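# Assemble the printed parts as the reference card shows

## Task

Join the printed parts into the arrangement pictured on the reference card (view it with show_instructions); someone is waiting for the result. It counts as done only if the assembly stays correct with the robot no longer touching it, and no part has fallen off the table or been left off it.

## Robot and tools

Robot: two arms, left_arm and right_arm, each ending in an identical five-finger right hand (so the hands are not mirrored). Bases in the scene frame: left_arm at (+0.061, +0.755, +0.172) m, right_arm at (+0.013, -0.702, +0.172) m, both nearly unrotated. Scene frame: origin at table height midway between the arms, +x out over the table, +z up, left_arm on +y. A camera stand sits behind the arms.

Hand point: a point fixed to the palm, about 0.15 m out from the wrist flange. Its +z runs along straight fingers, +y points out of the palm, +x runs across the palm away from the thumb. Straight fingertips sit about 0.06-0.07 m beyond it along +z and 0.06 m behind it along -y. A bracket on the little-finger side can collide with things; with fingers level the wrist can hang below the hand point and reach the table first.

Row layout (used by execute_actions and move): one flat list of 28 numbers, each in [-1, 1], covering both arms even if only one moves. Order: left dx, dy, dz, rx, ry, rz; left little, ring, middle, index, thumb_bend, thumb_turn; left force_limit, speed; then the same 14 for the right arm. The six pose numbers are offsets, not poses: they count from that arm's current Hand target, along that arm's own base axes. 1.0 = 0.6 m for dx/dy/dz and 180 degrees for rx/ry/rz (a rotation vector about the Hand target position). Sending six zeros re-requests the current Hand target. Hand numbers are absolute targets: +1 open/straight, -1 closed; thumb_turn -1 puts the thumb opposite the fingers (needed to grip objects about 0.035-0.065 m thick, handles down to 0.025 m). force_limit maps -1..+1 to about 0-10 N at the fingertip (0-15 N for the two thumb motors); speed rises from near zero at -1 to full at +0.48 and above. No hand value means 'leave as is': repeat the last eight hand numbers you sent for that arm (or, if none yet, its hand_measured plus hand_force_limit and hand_speed). For a gentle grip close at speed -0.94 or lower. To grip harder, raise force_limit and send a target more closed than hand_measured; to loosen, send one more open.

execute_actions(actions, cameras): actions is a list of actions; each action is a table of up to 15 rows (one per 1/30 s step), the last row held if shorter. Every row in an action is an offset from the Hand target at that action's start. Images come back only for an empty actions list or when cameras names them (["all"] for all).

move(target, speed, blend, stop_force, zero, blocking, cameras): target is one 28-number row or a list of up to 15 rows; all offsets count from the same starting Hand targets, not from the previous row. speed in m/s (0.002-3.2, default 0.25; turning up to twice that in rad/s), one value or one per target. blend in metres rounds corners in a list. stop_force in N (4-120, one for both arms) ends an arm's path when pushback reaches it; don't rely on it while the hand rotates, and leave it out when backing away from contact. zero (default true) re-zeroes before the move. blocking=false returns early but cannot be combined with stop_force. Moves last at least 0.5 s and at most 10 s, go straight without avoiding obstacles, and avoid passing near an arm's own base.

wait(seconds 0-10), stop() brakes a running move, zoom_image(camera, region [x0,y0,x1,y1] in pixels, max 504x504) enlarges part of the latest image, show_instructions() shows the reference card, zero_wrist_force(arm) tares the wrist sensor, finished_scene() ends the scene permanently.

Cameras (896x504): cam_head_left, cam_head_right, cam_high, cam_low, cam_left_wrist, cam_right_wrist; calibrations are approximate (few mm/degrees).

Results: end_effector_position (m) and quat_wxyz in each arm's base frame; Hand target is the last commanded (clipped) pose and the base for the next offsets; the hand point often rests slightly short, so send the remaining distance. hand_measured, hand_stopped_by (moving, target, force, stalled, fault) and hand_load_n follow the six motor order; a load near 0 means a lost grip. Wrist force/torque are in the hand's own axes. move adds a line such as done, off_target, held, moving or fault; limits=paced means clipped, limits=held means steps were withheld. Orientation commands are clipped to 32 degrees from the measured pose per step.

Avoid: letting parts drop or fall off the table, releasing moving parts, fast impacts, pressing targets past firm contact (the arms are stiff; contact force near 150 N or joint torque limits cause a 10 s fault stop), arms touching each other or a hand gripping the other hand, heavy loads on fingers, and long stretched or pushing holds that overheat motors (85 °C halts the arm for 30-60 s).

Each tool is called after "Request:" as name(argument=value, ...), one argument or row to a line, values as JSON.

Reference images:

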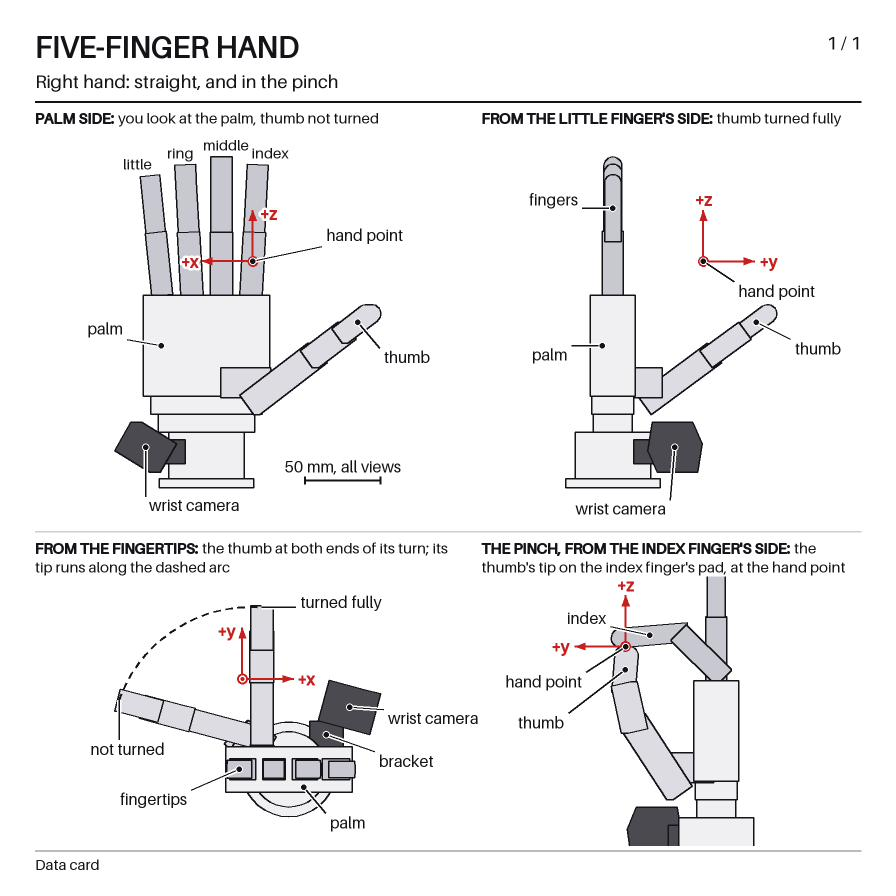

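## Session

Request:
execute_actions(
  actions=[],
)

Scene clock: 0.00 s.
left_arm: end_effector_position=(+0.4846, -0.6015, +0.0171) hand_measured=(+1.000, +1.000, +1.000, +1.000, +1.000, +1.000) hand_load_n=(+0.0, +0.0, +0.0, +0.0, +0.0, +0.0) hand_stopped_by=(target, target, target, target, target, target) hand_force_limit=0.00 hand_speed=-0.80 end_effector_quat_wxyz=(-0.055, +0.594, +0.802, -0.022) | right_arm: end_effector_position=(+0.9817, +0.2172, +0.1072) hand_measured=(+1.000, +1.000, +1.000, +1.000, +1.000, +1.000) hand_load_n=(+0.0, +0.0, +0.0, +0.0, +0.0, +0.0) hand_stopped_by=(target, target, target, target, target, target) hand_force_limit=0.00 hand_speed=-0.80 end_effector_quat_wxyz=(+0.179, +0.229, +0.906, -0.307)
Joint positions: left_arm=[-1.162 -0.853 1.536 0.961 1.663 -1.454] | right_arm=[0.199 -0.59 0.932 1.156 2.294 -0.905]
Joint velocities: within noise
Joint torques (N m): no reading
Wrist force (N): no reading
Wrist torque (N m): no reading
Wrist force, peak (N): no reading
Hand target: left_arm +0.4846, -0.6015, +0.0171; -0.055, +0.594, +0.802, -0.022 | right_arm +0.9817, +0.2172, +0.1072; +0.179, +0.229, +0.906, -0.307

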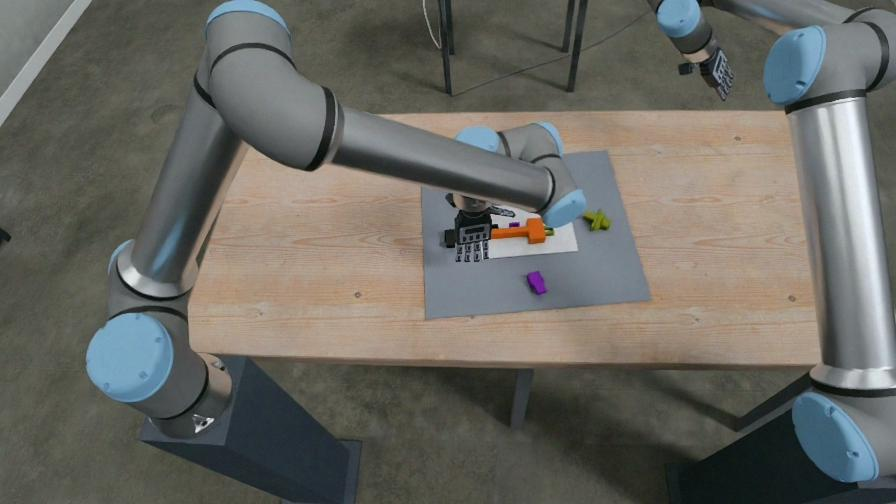

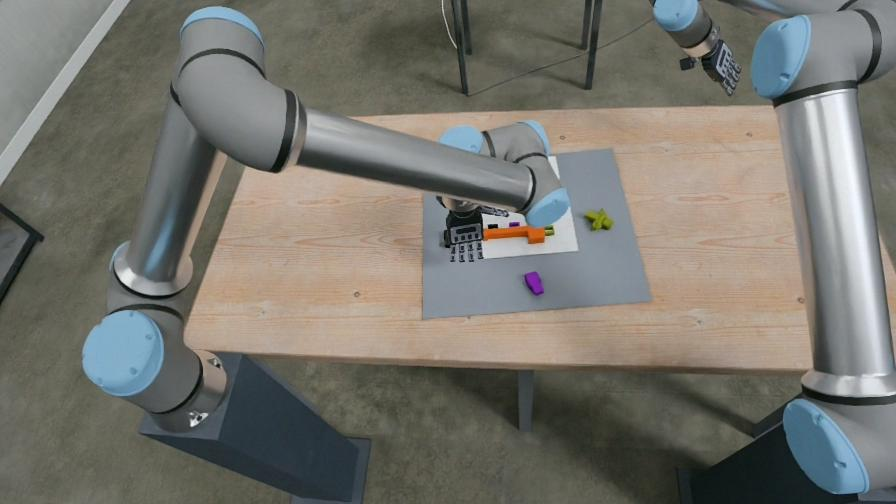

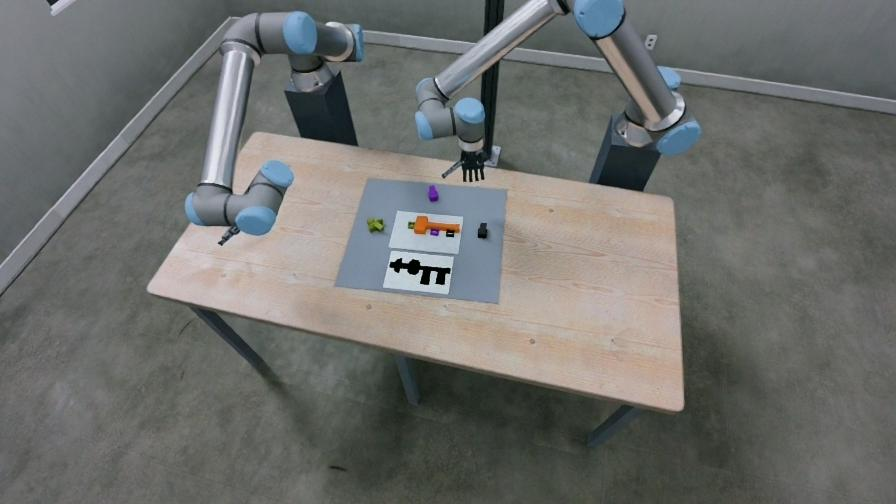

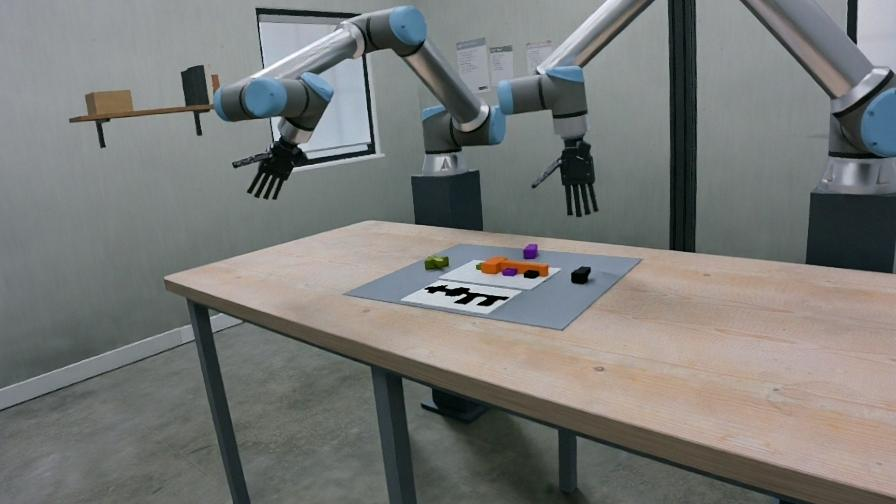

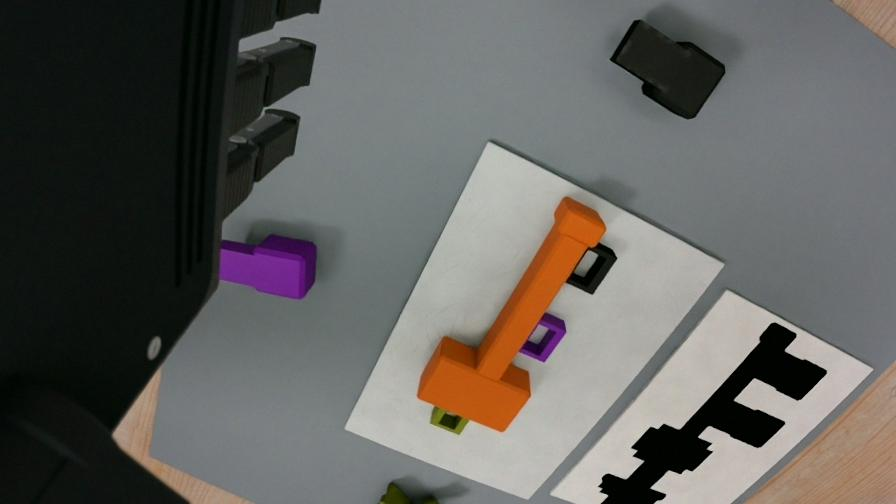

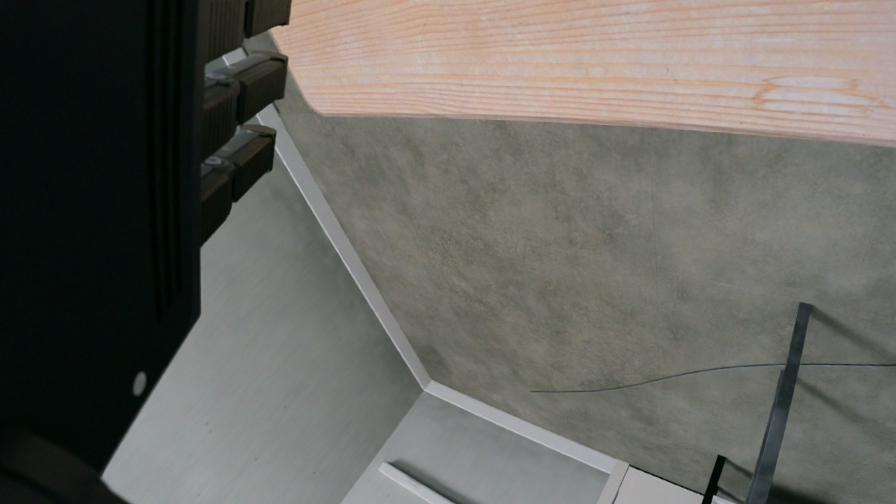

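Request:
zoom_image(
  camera="cam_left_wrist",
  region=[400, 180, 650, 450],
)

Request:
zoom_image(
  camera="cam_left_wrist",
  region=[560, 280, 880, 504],
)

Request:
zoom_image(
  camera="cam_high",
  region=[330, 170, 520, 310],
)

Request:
zoom_image(
  camera="cam_low",
  region=[340, 230, 650, 330],
)

Request:
zoom_image(
  camera="cam_left_wrist",
  region=[560, 0, 780, 150],
)

Request:
zoom_image(
  camera="cam_head_right",
  region=[420, 150, 660, 320],
)

Scaled by 1.867.

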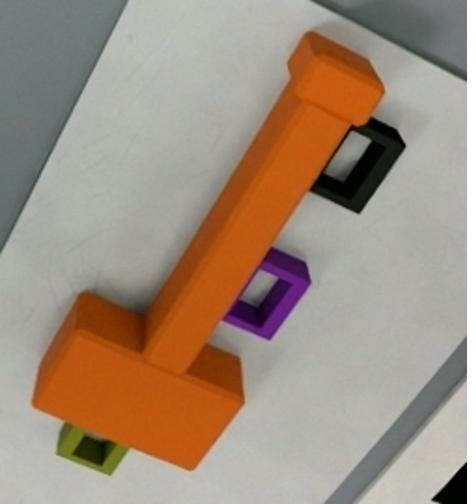

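Scaled by 1.575.

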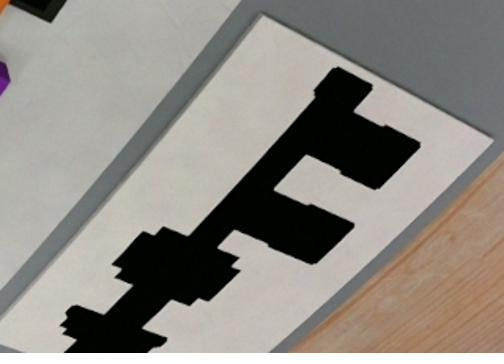

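Scaled by 2.653.

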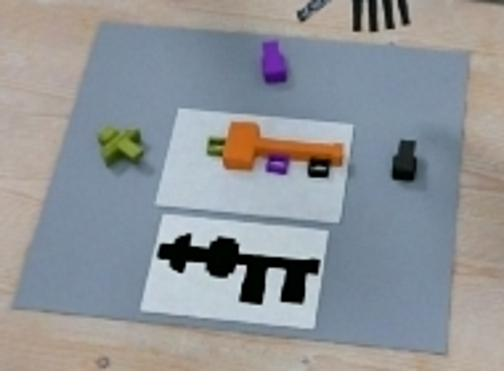

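Scaled by 1.626.

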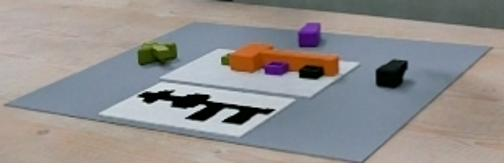

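Scaled by 2.291.

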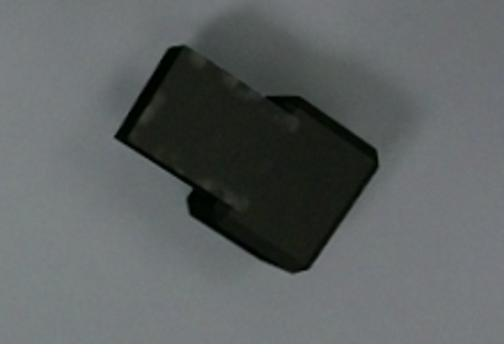

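Scaled by 2.100.

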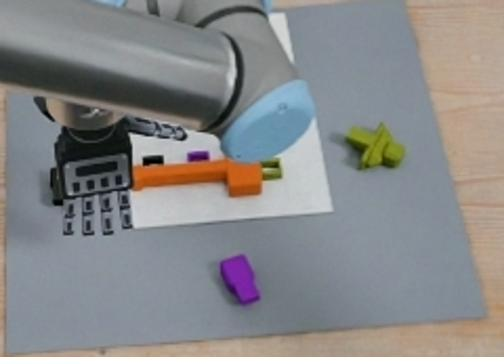

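Request:
move(
  target=[0.12,0.03,-0.08,0,0,0,1,1,1,1,1,1,0,-0.8,0,0,0,0,0,0,1,1,1,1,1,1,0,-0.8],
  cameras=["cam_left_wrist"],
)

Request:
zoom_image(
  camera="cam_left_wrist",
  region=[300, 100, 800, 500],
)

Scene clock: 4.80 s.
left_arm: end_effector_position=(+0.5564, -0.5836, -0.0308) hand_measured=(+1.000, +1.000, +1.000, +1.000, +1.000, +1.000) hand_load_n=(+0.0, +0.0, +0.0, +0.0, +0.0, +0.0) hand_stopped_by=(target, target, target, target, target, target) hand_force_limit=0.00 hand_speed=-0.80 end_effector_quat_wxyz=(-0.055, +0.594, +0.802, -0.022) | right_arm: end_effector_position=(+0.9817, +0.2172, +0.1072) hand_measured=(+1.000, +1.000, +1.000, +1.000, +1.000, +1.000) hand_load_n=(+0.0, +0.0, +0.0, +0.0, +0.0, +0.0) hand_stopped_by=(target, target, target, target, target, target) hand_force_limit=0.00 hand_speed=-0.80 end_effector_quat_wxyz=(+0.179, +0.229, +0.906, -0.307)
Joint positions: left_arm=[-1.064 -0.761 1.466 0.947 1.655 -1.356] | right_arm=[0.199 -0.59 0.932 1.156 2.294 -0.905]
Joint torques (N m): left_arm=[7.86 -80.62 -36.39 5.9 -3.63 4.14] | right_arm=[0.63 -101.91 -36.41 4.44 0.6 0.02]
Wrist force (N): left_arm=[0.3 0.2 -0.1] | right_arm=[0.0 0.2 -0.1]
Wrist torque (N m): left_arm=[0.04 -0.06 0.01] | right_arm=[0.03 0.00 0.01]
Wrist force, peak (N): left_arm=[0.0 1.2 0.8] | right_arm=[0.4 -0.1 -0.4]
Hand target: left_arm +0.5566, -0.5835, -0.0309; -0.055, +0.594, +0.802, -0.022 | right_arm +0.9817, +0.2172, +0.1072; +0.179, +0.229, +0.906, -0.307
Off the commanded pose: left_arm 0.000 m, 0 deg | right_arm 0.000 m, 0 deg.
move: done
camera_calibration:
cam_left_wrist: T_world_to_cam=[[0.826474, 0.55446, -0.0975422, -0.137308], [0.539074, -0.729469, 0.421039, -0.713789], [0.162295, -0.40056, -0.901783, -0.242406], [0, 0, 0, 1]] pos_world=[0.537608, -0.541654, 0.0685427]
Images, in order (width x height): cam_left_wrist 896x504.

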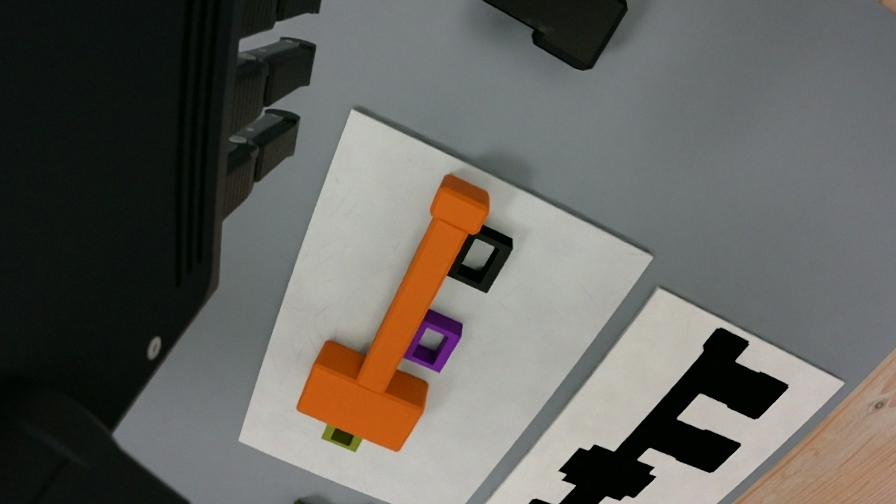

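Scaled by 1.008.

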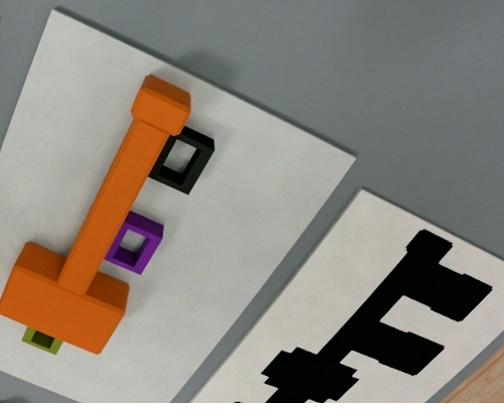

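Request:
zoom_image(
  camera="cam_low",
  region=[560, 255, 600, 295],
)

Request:
zoom_image(
  camera="cam_low",
  region=[415, 245, 465, 280],
)

Request:
zoom_image(
  camera="cam_low",
  region=[515, 235, 545, 265],
)

This scene's latest camera images include none from cam_low. They are from: cam_left_wrist. cam_low's image comes with the result of a call that names it in "cameras".

This scene's latest camera images include none from cam_low. They are from: cam_left_wrist. cam_low's image comes with the result of a call that names it in "cameras".

This scene's latest camera images include none from cam_low. They are from: cam_left_wrist. cam_low's image comes with the result of a call that names it in "cameras".

Request:
move(
  target=[-0.2,0.25,0,0,0,0,1,1,1,1,1,1,0,-0.8,0,0,0,0,0,0,1,1,1,1,1,1,0,-0.8],
  cameras=["all"],
)

Request:
zoom_image(
  camera="cam_low",
  region=[560, 255, 600, 295],
)

Request:
zoom_image(
  camera="cam_low",
  region=[415, 245, 465, 280],
)

Request:
zoom_image(
  camera="cam_low",
  region=[515, 235, 545, 265],
)

Request:
zoom_image(
  camera="cam_head_left",
  region=[500, 180, 640, 310],
)

Request:
zoom_image(
  camera="cam_high",
  region=[360, 180, 500, 250],
)

Scene clock: 8.70 s.
left_arm: end_effector_position=(+0.4366, -0.4336, -0.0309) hand_measured=(+1.000, +1.000, +1.000, +1.000, +1.000, +1.000) hand_load_n=(+0.0, +0.0, +0.0, +0.0, +0.0, +0.0) hand_stopped_by=(target, target, target, target, target, target) hand_force_limit=0.00 hand_speed=-0.80 end_effector_quat_wxyz=(-0.055, +0.594, +0.802, -0.022) | right_arm: end_effector_position=(+0.9817, +0.2172, +0.1072) hand_measured=(+1.000, +1.000, +1.000, +1.000, +1.000, +1.000) hand_load_n=(+0.0, +0.0, +0.0, +0.0, +0.0, -0.5) hand_stopped_by=(target, target, target, target, target, target) hand_force_limit=0.00 hand_speed=-0.80 end_effector_quat_wxyz=(+0.179, +0.229, +0.906, -0.307)
Joint positions: left_arm=[-1.121 -0.985 1.914 0.718 1.66 -1.413] | right_arm=[0.199 -0.59 0.932 1.156 2.294 -0.905]
Joint torques (N m): left_arm=[-9.22 -82.24 -10.89 2.17 -3.8 -3.58] | right_arm=[-0.88 -103.68 -36.28 3.94 0.82 -0.08]
Wrist force (N): left_arm=[0.3 0.1 -0.1] | right_arm=[-0.1 0.4 -0.1]
Wrist torque (N m): left_arm=[0.06 -0.07 0.21] | right_arm=[0.06 0.02 0.01]
Wrist force, peak (N): left_arm=[1.8 -0.5 0.0] | right_arm=[0.1 -0.3 -0.4]
Hand target: left_arm +0.4366, -0.4335, -0.0309; -0.055, +0.594, +0.802, -0.022 | right_arm +0.9817, +0.2172, +0.1072; +0.179, +0.229, +0.906, -0.307
Off the commanded pose: left_arm 0.000 m, 0 deg | right_arm 0.000 m, 0 deg.
move: done
camera_calibration:
cam_left_wrist: T_world_to_cam=[[0.826426, 0.554522, -0.0975967, -0.121428], [0.539179, -0.729485, 0.420879, -0.539784], [0.162191, -0.400447, -0.901851, -0.162876], [0, 0, 0, 1]] pos_world=[0.417808, -0.391653, 0.0684425]

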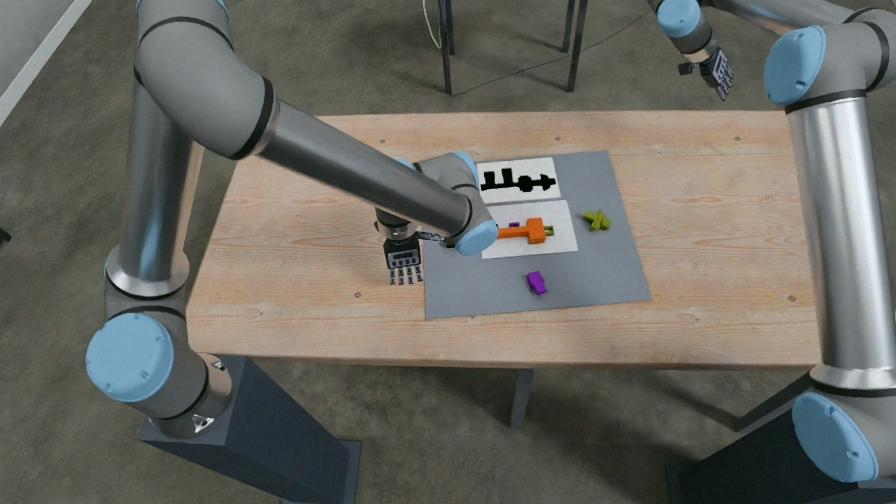

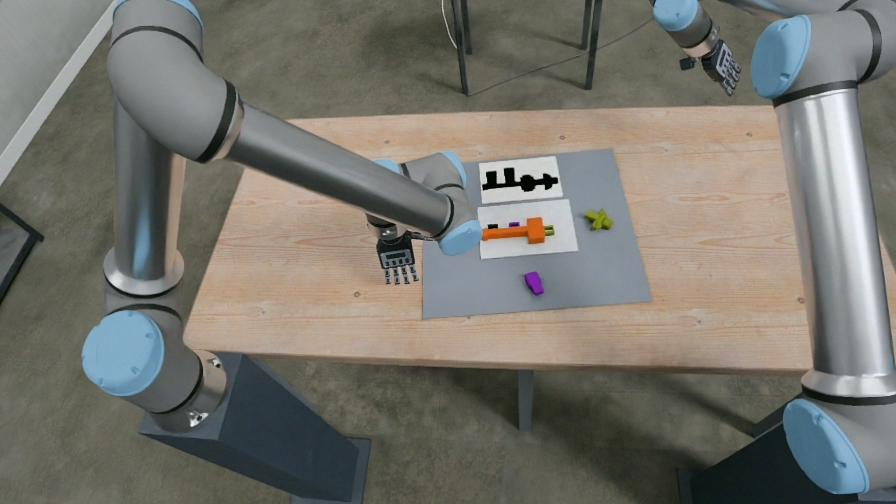

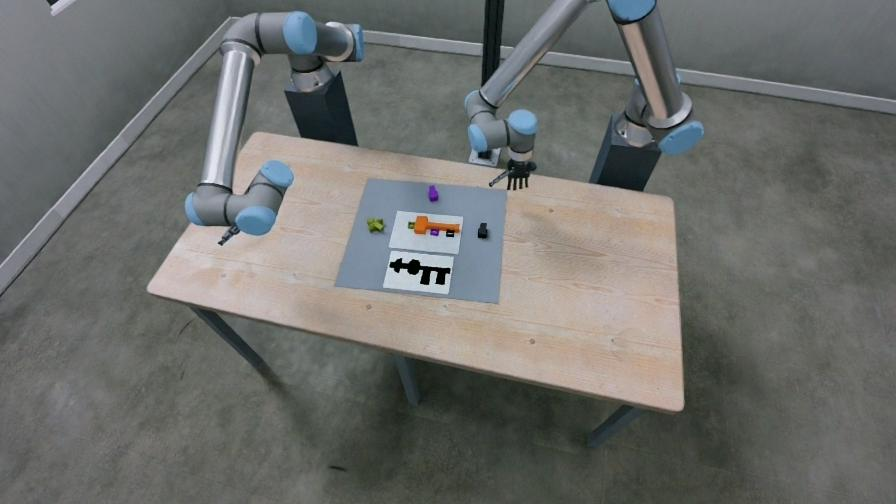

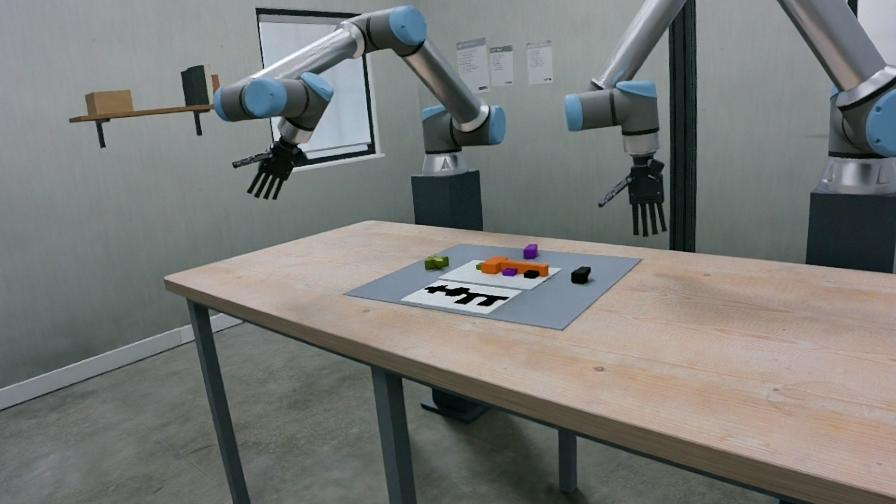

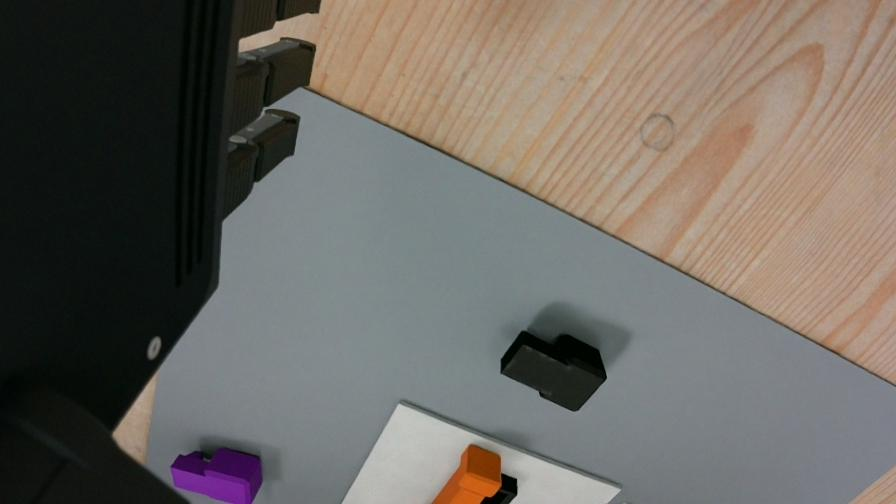

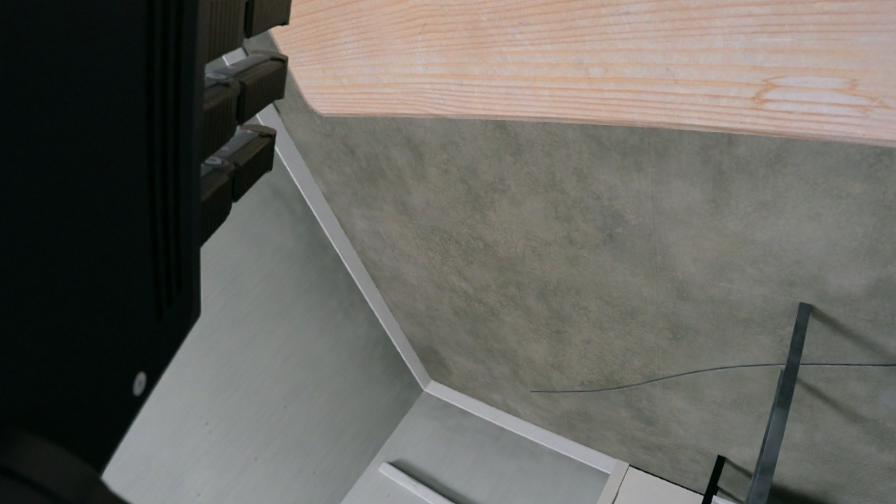

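Scaled by 12.600.

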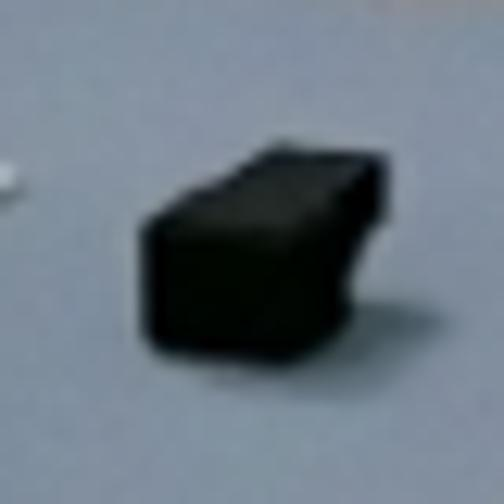

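Scaled by 10.080.

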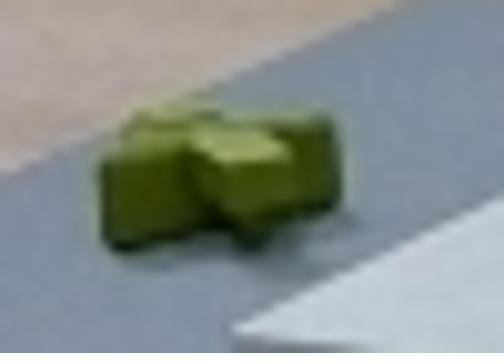

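Scaled by 16.800.

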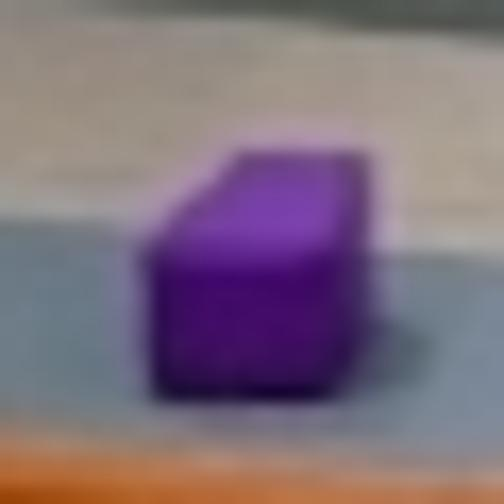

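Scaled by 3.600.

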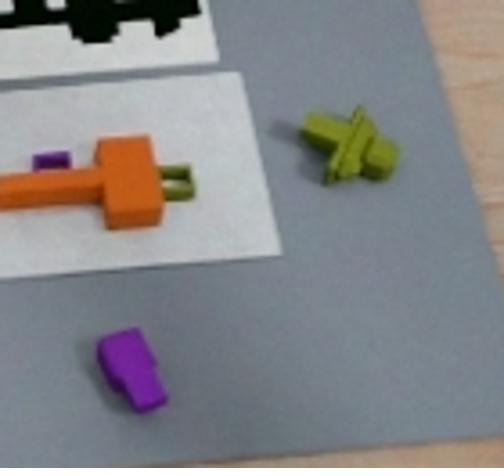

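Scaled by 3.600.

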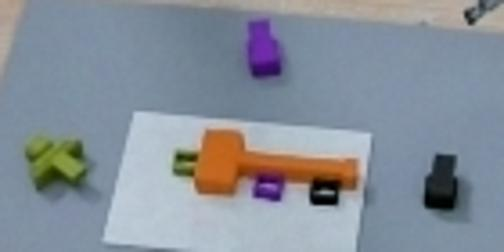

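Request:
zoom_image(
  camera="cam_left_wrist",
  region=[150, 420, 300, 504],
)

Request:
zoom_image(
  camera="cam_left_wrist",
  region=[470, 290, 650, 430],
)

Request:
zoom_image(
  camera="cam_head_left",
  region=[470, 150, 620, 260],
)

Scaled by 3.360.

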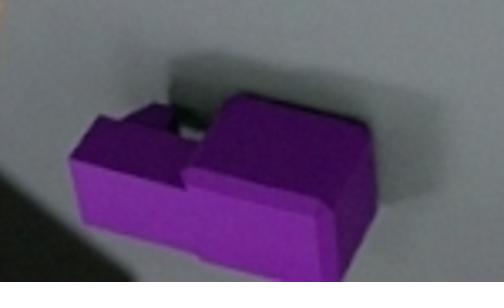

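Scaled by 2.800.

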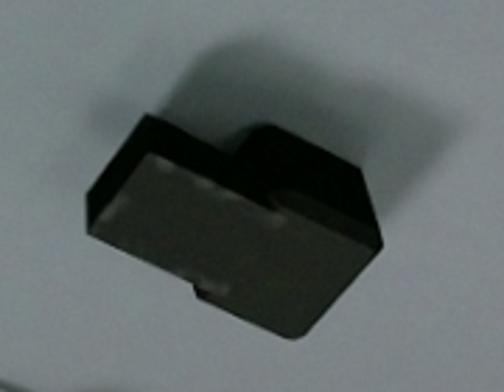

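Scaled by 3.360.

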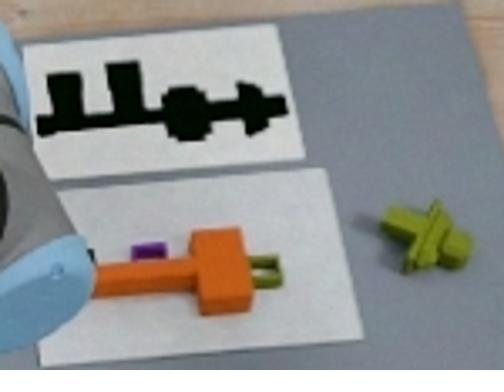

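Request:
move(
  target=[-0.1,0.4,0.3,0,0,0,1,1,1,1,1,1,0,-0.8,-0.136,0.638,0.08,-0.1436,-0.0792,0.513,1,1,0.2,0.2,0.7,-1,-0.4,0.3],
  speed=0.6,
  cameras=["cam_right_wrist","cam_high"],
)

Scene clock: 28.17 s.
left_arm: end_effector_position=(+0.3766, -0.1936, +0.1491) hand_measured=(+1.000, +1.000, +1.000, +1.000, +1.000, +1.000) hand_load_n=(+0.0, +0.0, +0.0, +0.0, +0.0, +0.0) hand_stopped_by=(target, target, target, target, target, target) hand_force_limit=0.00 hand_speed=-0.80 end_effector_quat_wxyz=(-0.055, +0.594, +0.802, -0.022) | right_arm: end_effector_position=(+0.9001, +0.6000, +0.1552) hand_measured=(+1.000, +1.000, +0.200, +0.200, +0.700, -1.000) hand_load_n=(+0.0, +0.0, +0.0, +0.0, +0.0, +0.0) hand_stopped_by=(target, target, target, target, target, target) hand_force_limit=-0.40 hand_speed=0.30 end_effector_quat_wxyz=(+0.483, -0.497, +0.683, -0.231)
Joint positions: left_arm=[-0.971 -1.503 2.231 0.932 1.647 -1.262] | right_arm=[0.427 -0.911 1.37 -0.006 1.792 -2.54]
Joint torques (N m): left_arm=[7.57 -45.26 -17.08 5.91 -3.81 3.99] | right_arm=[-9.39 -73.87 -50.53 -2.67 -2.25 -2.06]
Wrist force (N): left_arm=[0.2 -0.1 -0.2] | right_arm=[-0.5 -0.4 -0.1]
Wrist torque (N m): left_arm=[-0.02 -0.09 0.01] | right_arm=[-0.05 -0.03 0.01]
Wrist force, peak (N): left_arm=[1.3 -0.1 -0.7] | right_arm=[-1.3 -0.3 0.0]
Hand target: left_arm +0.3766, -0.1935, +0.1491; -0.055, +0.594, +0.802, -0.022 | right_arm +0.9001, +0.6000, +0.1552; +0.483, -0.497, +0.683, -0.231
Off the commanded pose: left_arm 0.000 m, 0 deg | right_arm 0.000 m, 0 deg.
move: done
camera_calibration:
cam_right_wrist: T_world_to_cam=[[-0.472808, 0.152254, -0.867912, 0.464743], [-0.49842, 0.766041, 0.405905, -0.0718249], [0.726657, 0.6245, -0.286304, -0.875726], [0, 0, 0, 1]] pos_world=[0.820287, 0.531153, 0.181787]
Images, in order (width x height): cam_high 896x504, cam_right_wrist 896x504.

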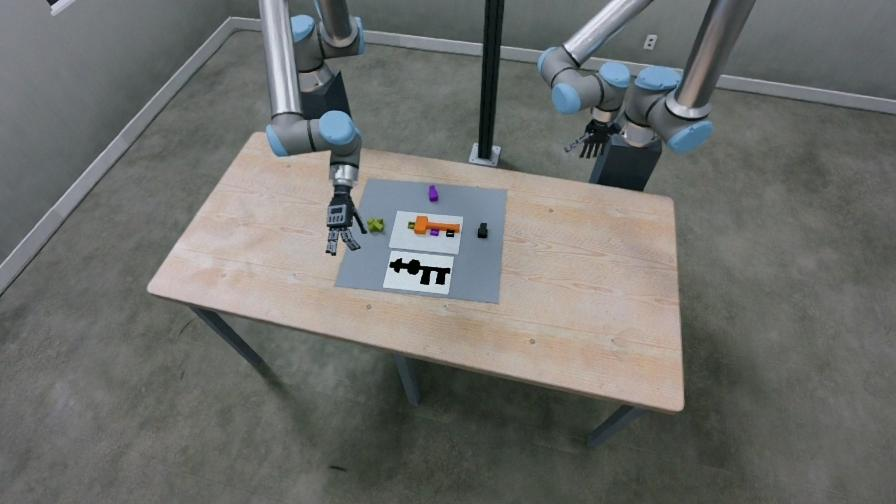

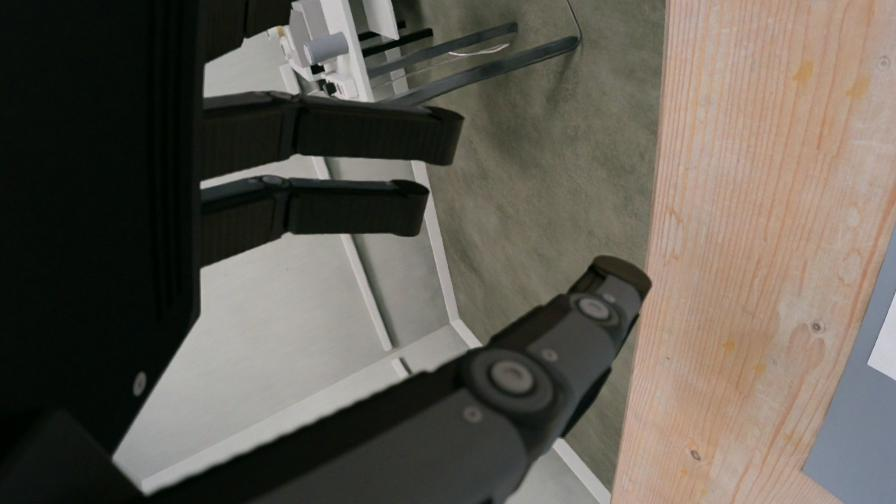

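Request:
move(
  target=[0,0,0,0,0,0,1,1,1,1,1,1,0,-0.8,-0.553,0.538,-0.325,-0.143,-0.0796,0.5127,1,1,0.2,0.2,0.7,-1,-0.4,0.3],
  speed=0.5,
  cameras=["cam_right_wrist","cam_low","cam_head_right"],
)

Scene clock: 31.63 s.
left_arm: end_effector_position=(+0.3766, -0.1935, +0.1491) hand_measured=(+1.000, +1.000, +1.000, +1.000, +1.000, +1.000) hand_load_n=(+0.0, +0.0, +0.0, +0.0, +0.0, +0.0) hand_stopped_by=(target, target, target, target, target, target) hand_force_limit=0.00 hand_speed=-0.80 end_effector_quat_wxyz=(-0.055, +0.594, +0.802, -0.022) | right_arm: end_effector_position=(+0.5683, +0.9228, -0.0398) hand_measured=(+1.000, +1.000, +0.200, +0.200, +0.700, -1.000) hand_load_n=(+0.0, +0.0, +0.0, +0.0, +0.0, +0.0) hand_stopped_by=(target, target, target, target, target, target) hand_force_limit=-0.40 hand_speed=0.30 end_effector_quat_wxyz=(-0.462, +0.887, +0.000, +0.000)
Joint positions: left_arm=[-0.971 -1.503 2.231 0.932 1.647 -1.262] | right_arm=[0.705 -0.567 1.051 0.34 0.897 -3.735]
Joint torques (N m): left_arm=[7.64 -46.13 -17.49 5.71 -3.74 3.97] | right_arm=[8.46 -91.01 -47.77 4.51 -4.18 -1.98]
Wrist force (N): left_arm=[0.4 -0.3 -0.3] | right_arm=[0.6 0.2 0.0]
Wrist torque (N m): left_arm=[-0.04 -0.12 0.02] | right_arm=[0.04 -0.15 0.01]
Wrist force, peak (N): left_arm=[0.7 -0.5 0.2] | right_arm=[-0.7 -1.5 0.5]
Hand target: left_arm +0.3766, -0.1935, +0.1491; -0.055, +0.594, +0.802, -0.022 | right_arm +0.5683, +0.9228, -0.0398; -0.462, +0.887, +0.000, +0.000
Off the commanded pose: left_arm 0.000 m, 0 deg | right_arm 0.000 m, 0 deg.
move: done
camera_calibration:
cam_right_wrist: T_world_to_cam=[[0.255386, -0.574487, -0.777652, 0.349859], [-0.845208, -0.523214, 0.10895, 0.969658], [-0.469469, 0.629454, -0.619182, -0.230168], [0, 0, 0, 1]] pos_world=[0.622157, 0.853208, 0.0239081]
Images, in order (width x height): cam_head_right 896x504, cam_low 896x504, cam_right_wrist 896x504.

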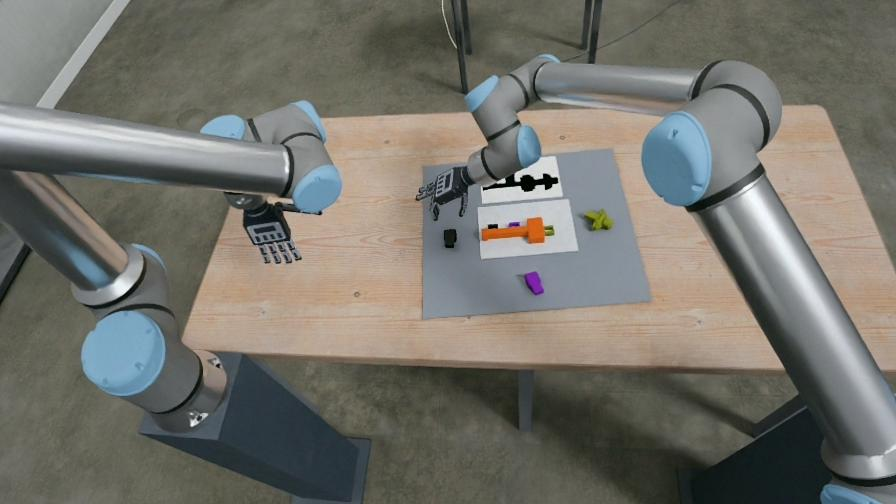

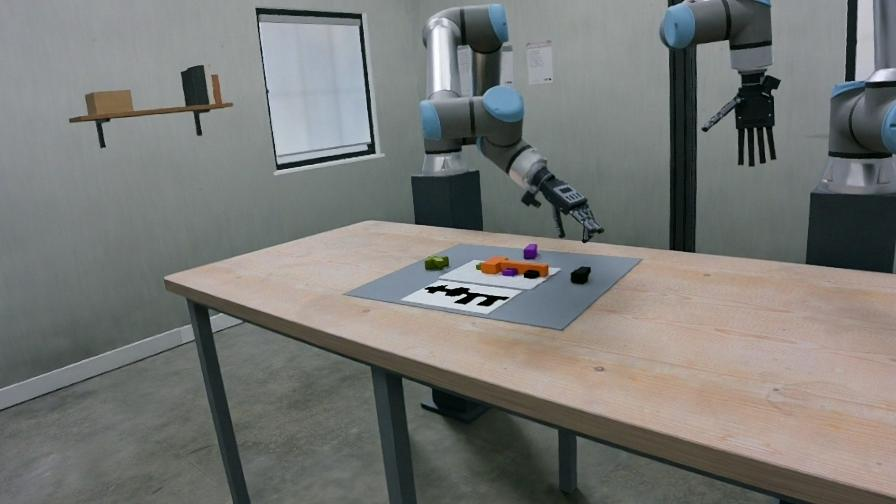

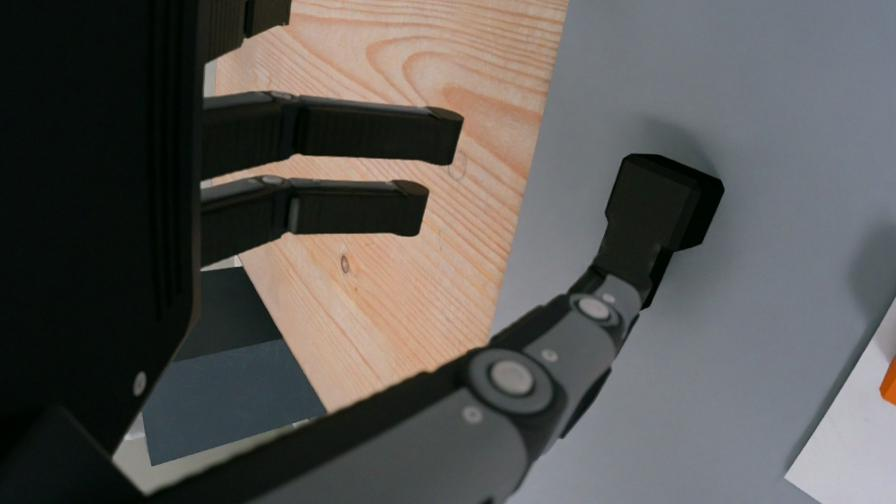

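Request:
move(
  target=[0,0,0,0,0,0,1,1,1,1,1,1,0,-0.8,0,0.025,-0.13,0,0,0,1,1,0.2,0.2,0.7,-1,-0.4,0.3],
  speed=0.2,
  cameras=["cam_right_wrist","cam_low"],
)

Request:
zoom_image(
  camera="cam_low",
  region=[500, 200, 640, 300],
)

Scene clock: 35.13 s.
left_arm: end_effector_position=(+0.3766, -0.1935, +0.1491) hand_measured=(+1.000, +1.000, +1.000, +1.000, +1.000, +1.000) hand_load_n=(+0.0, +0.0, +0.0, -0.5, +0.0, +0.0) hand_stopped_by=(target, target, target, target, target, target) hand_force_limit=0.00 hand_speed=-0.80 end_effector_quat_wxyz=(-0.055, +0.594, +0.802, -0.022) | right_arm: end_effector_position=(+0.5683, +0.9378, -0.1176) hand_measured=(+1.000, +1.000, +0.200, +0.200, +0.700, -1.000) hand_load_n=(+0.0, -0.5, +0.0, +0.0, +0.0, +0.0) hand_stopped_by=(target, target, target, target, target, target) hand_force_limit=-0.40 hand_speed=0.30 end_effector_quat_wxyz=(-0.462, +0.887, +0.000, +0.000)
Joint positions: left_arm=[-0.971 -1.503 2.231 0.932 1.647 -1.262] | right_arm=[0.717 -0.477 1.019 0.275 0.905 -3.724]
Joint torques (N m): left_arm=[7.79 -46.34 -18.05 5.73 -3.38 4.18] | right_arm=[10.43 -93.34 -47.32 -0.52 1.64 1.97]
Wrist force (N): left_arm=[0.2 0.0 -0.3] | right_arm=[0.4 0.4 0.2]
Wrist torque (N m): left_arm=[0.00 -0.09 0.00] | right_arm=[0.05 -0.14 -0.26]
Wrist force, peak (N): left_arm=[0.6 -0.3 -0.4] | right_arm=[0.3 1.3 1.2]
Hand target: left_arm +0.3766, -0.1935, +0.1491; -0.055, +0.594, +0.802, -0.022 | right_arm +0.5683, +0.9378, -0.1178; -0.462, +0.887, +0.000, +0.000
Off the commanded pose: left_arm 0.000 m, 0 deg | right_arm 0.000 m, 0 deg.
move: done
camera_calibration:
cam_right_wrist: T_world_to_cam=[[0.255471, -0.574463, -0.777642, 0.297844], [-0.845123, -0.523348, 0.10897, 0.985993], [-0.469577, 0.629364, -0.619192, -0.287575], [0, 0, 0, 1]] pos_world=[0.622156, 0.868107, -0.053892]
Images, in order (width x height): cam_low 896x504, cam_right_wrist 896x504.

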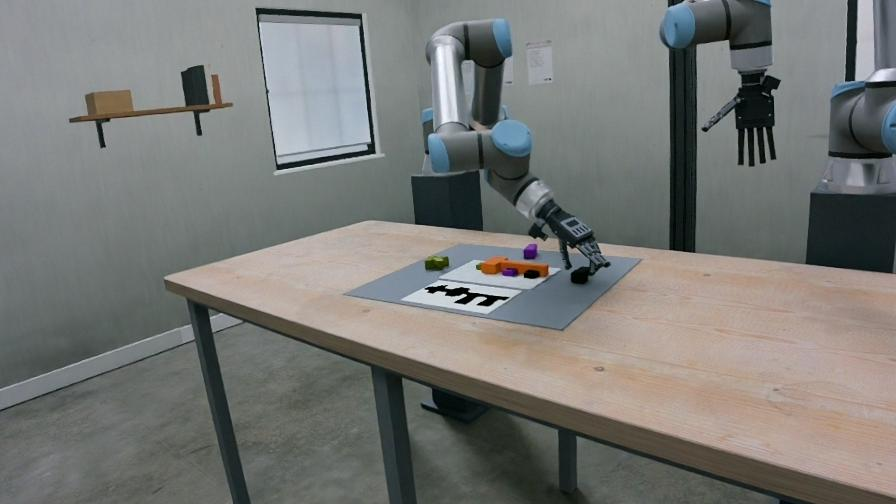

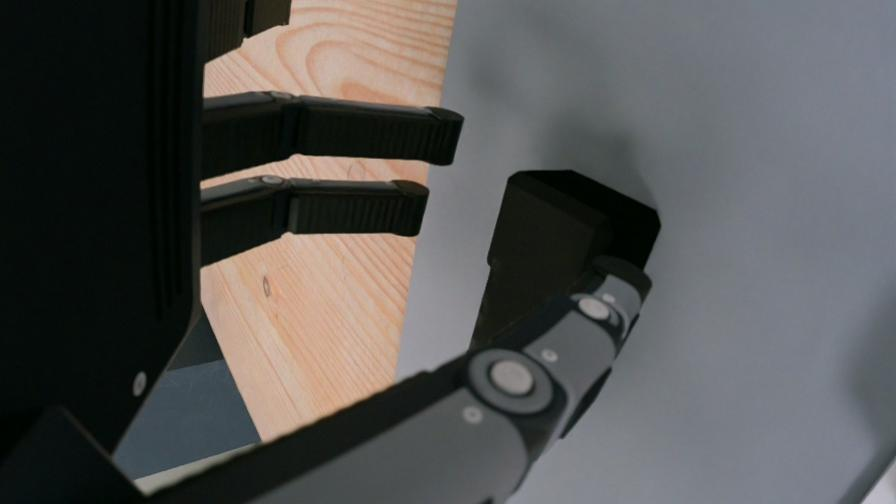

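Scaled by 3.600.

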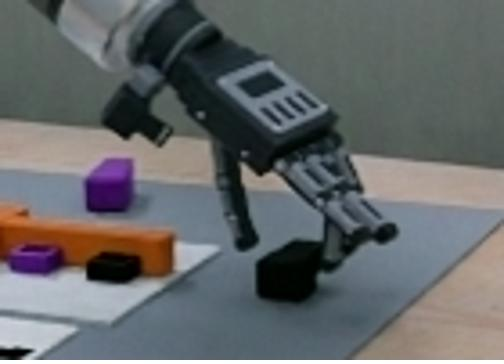

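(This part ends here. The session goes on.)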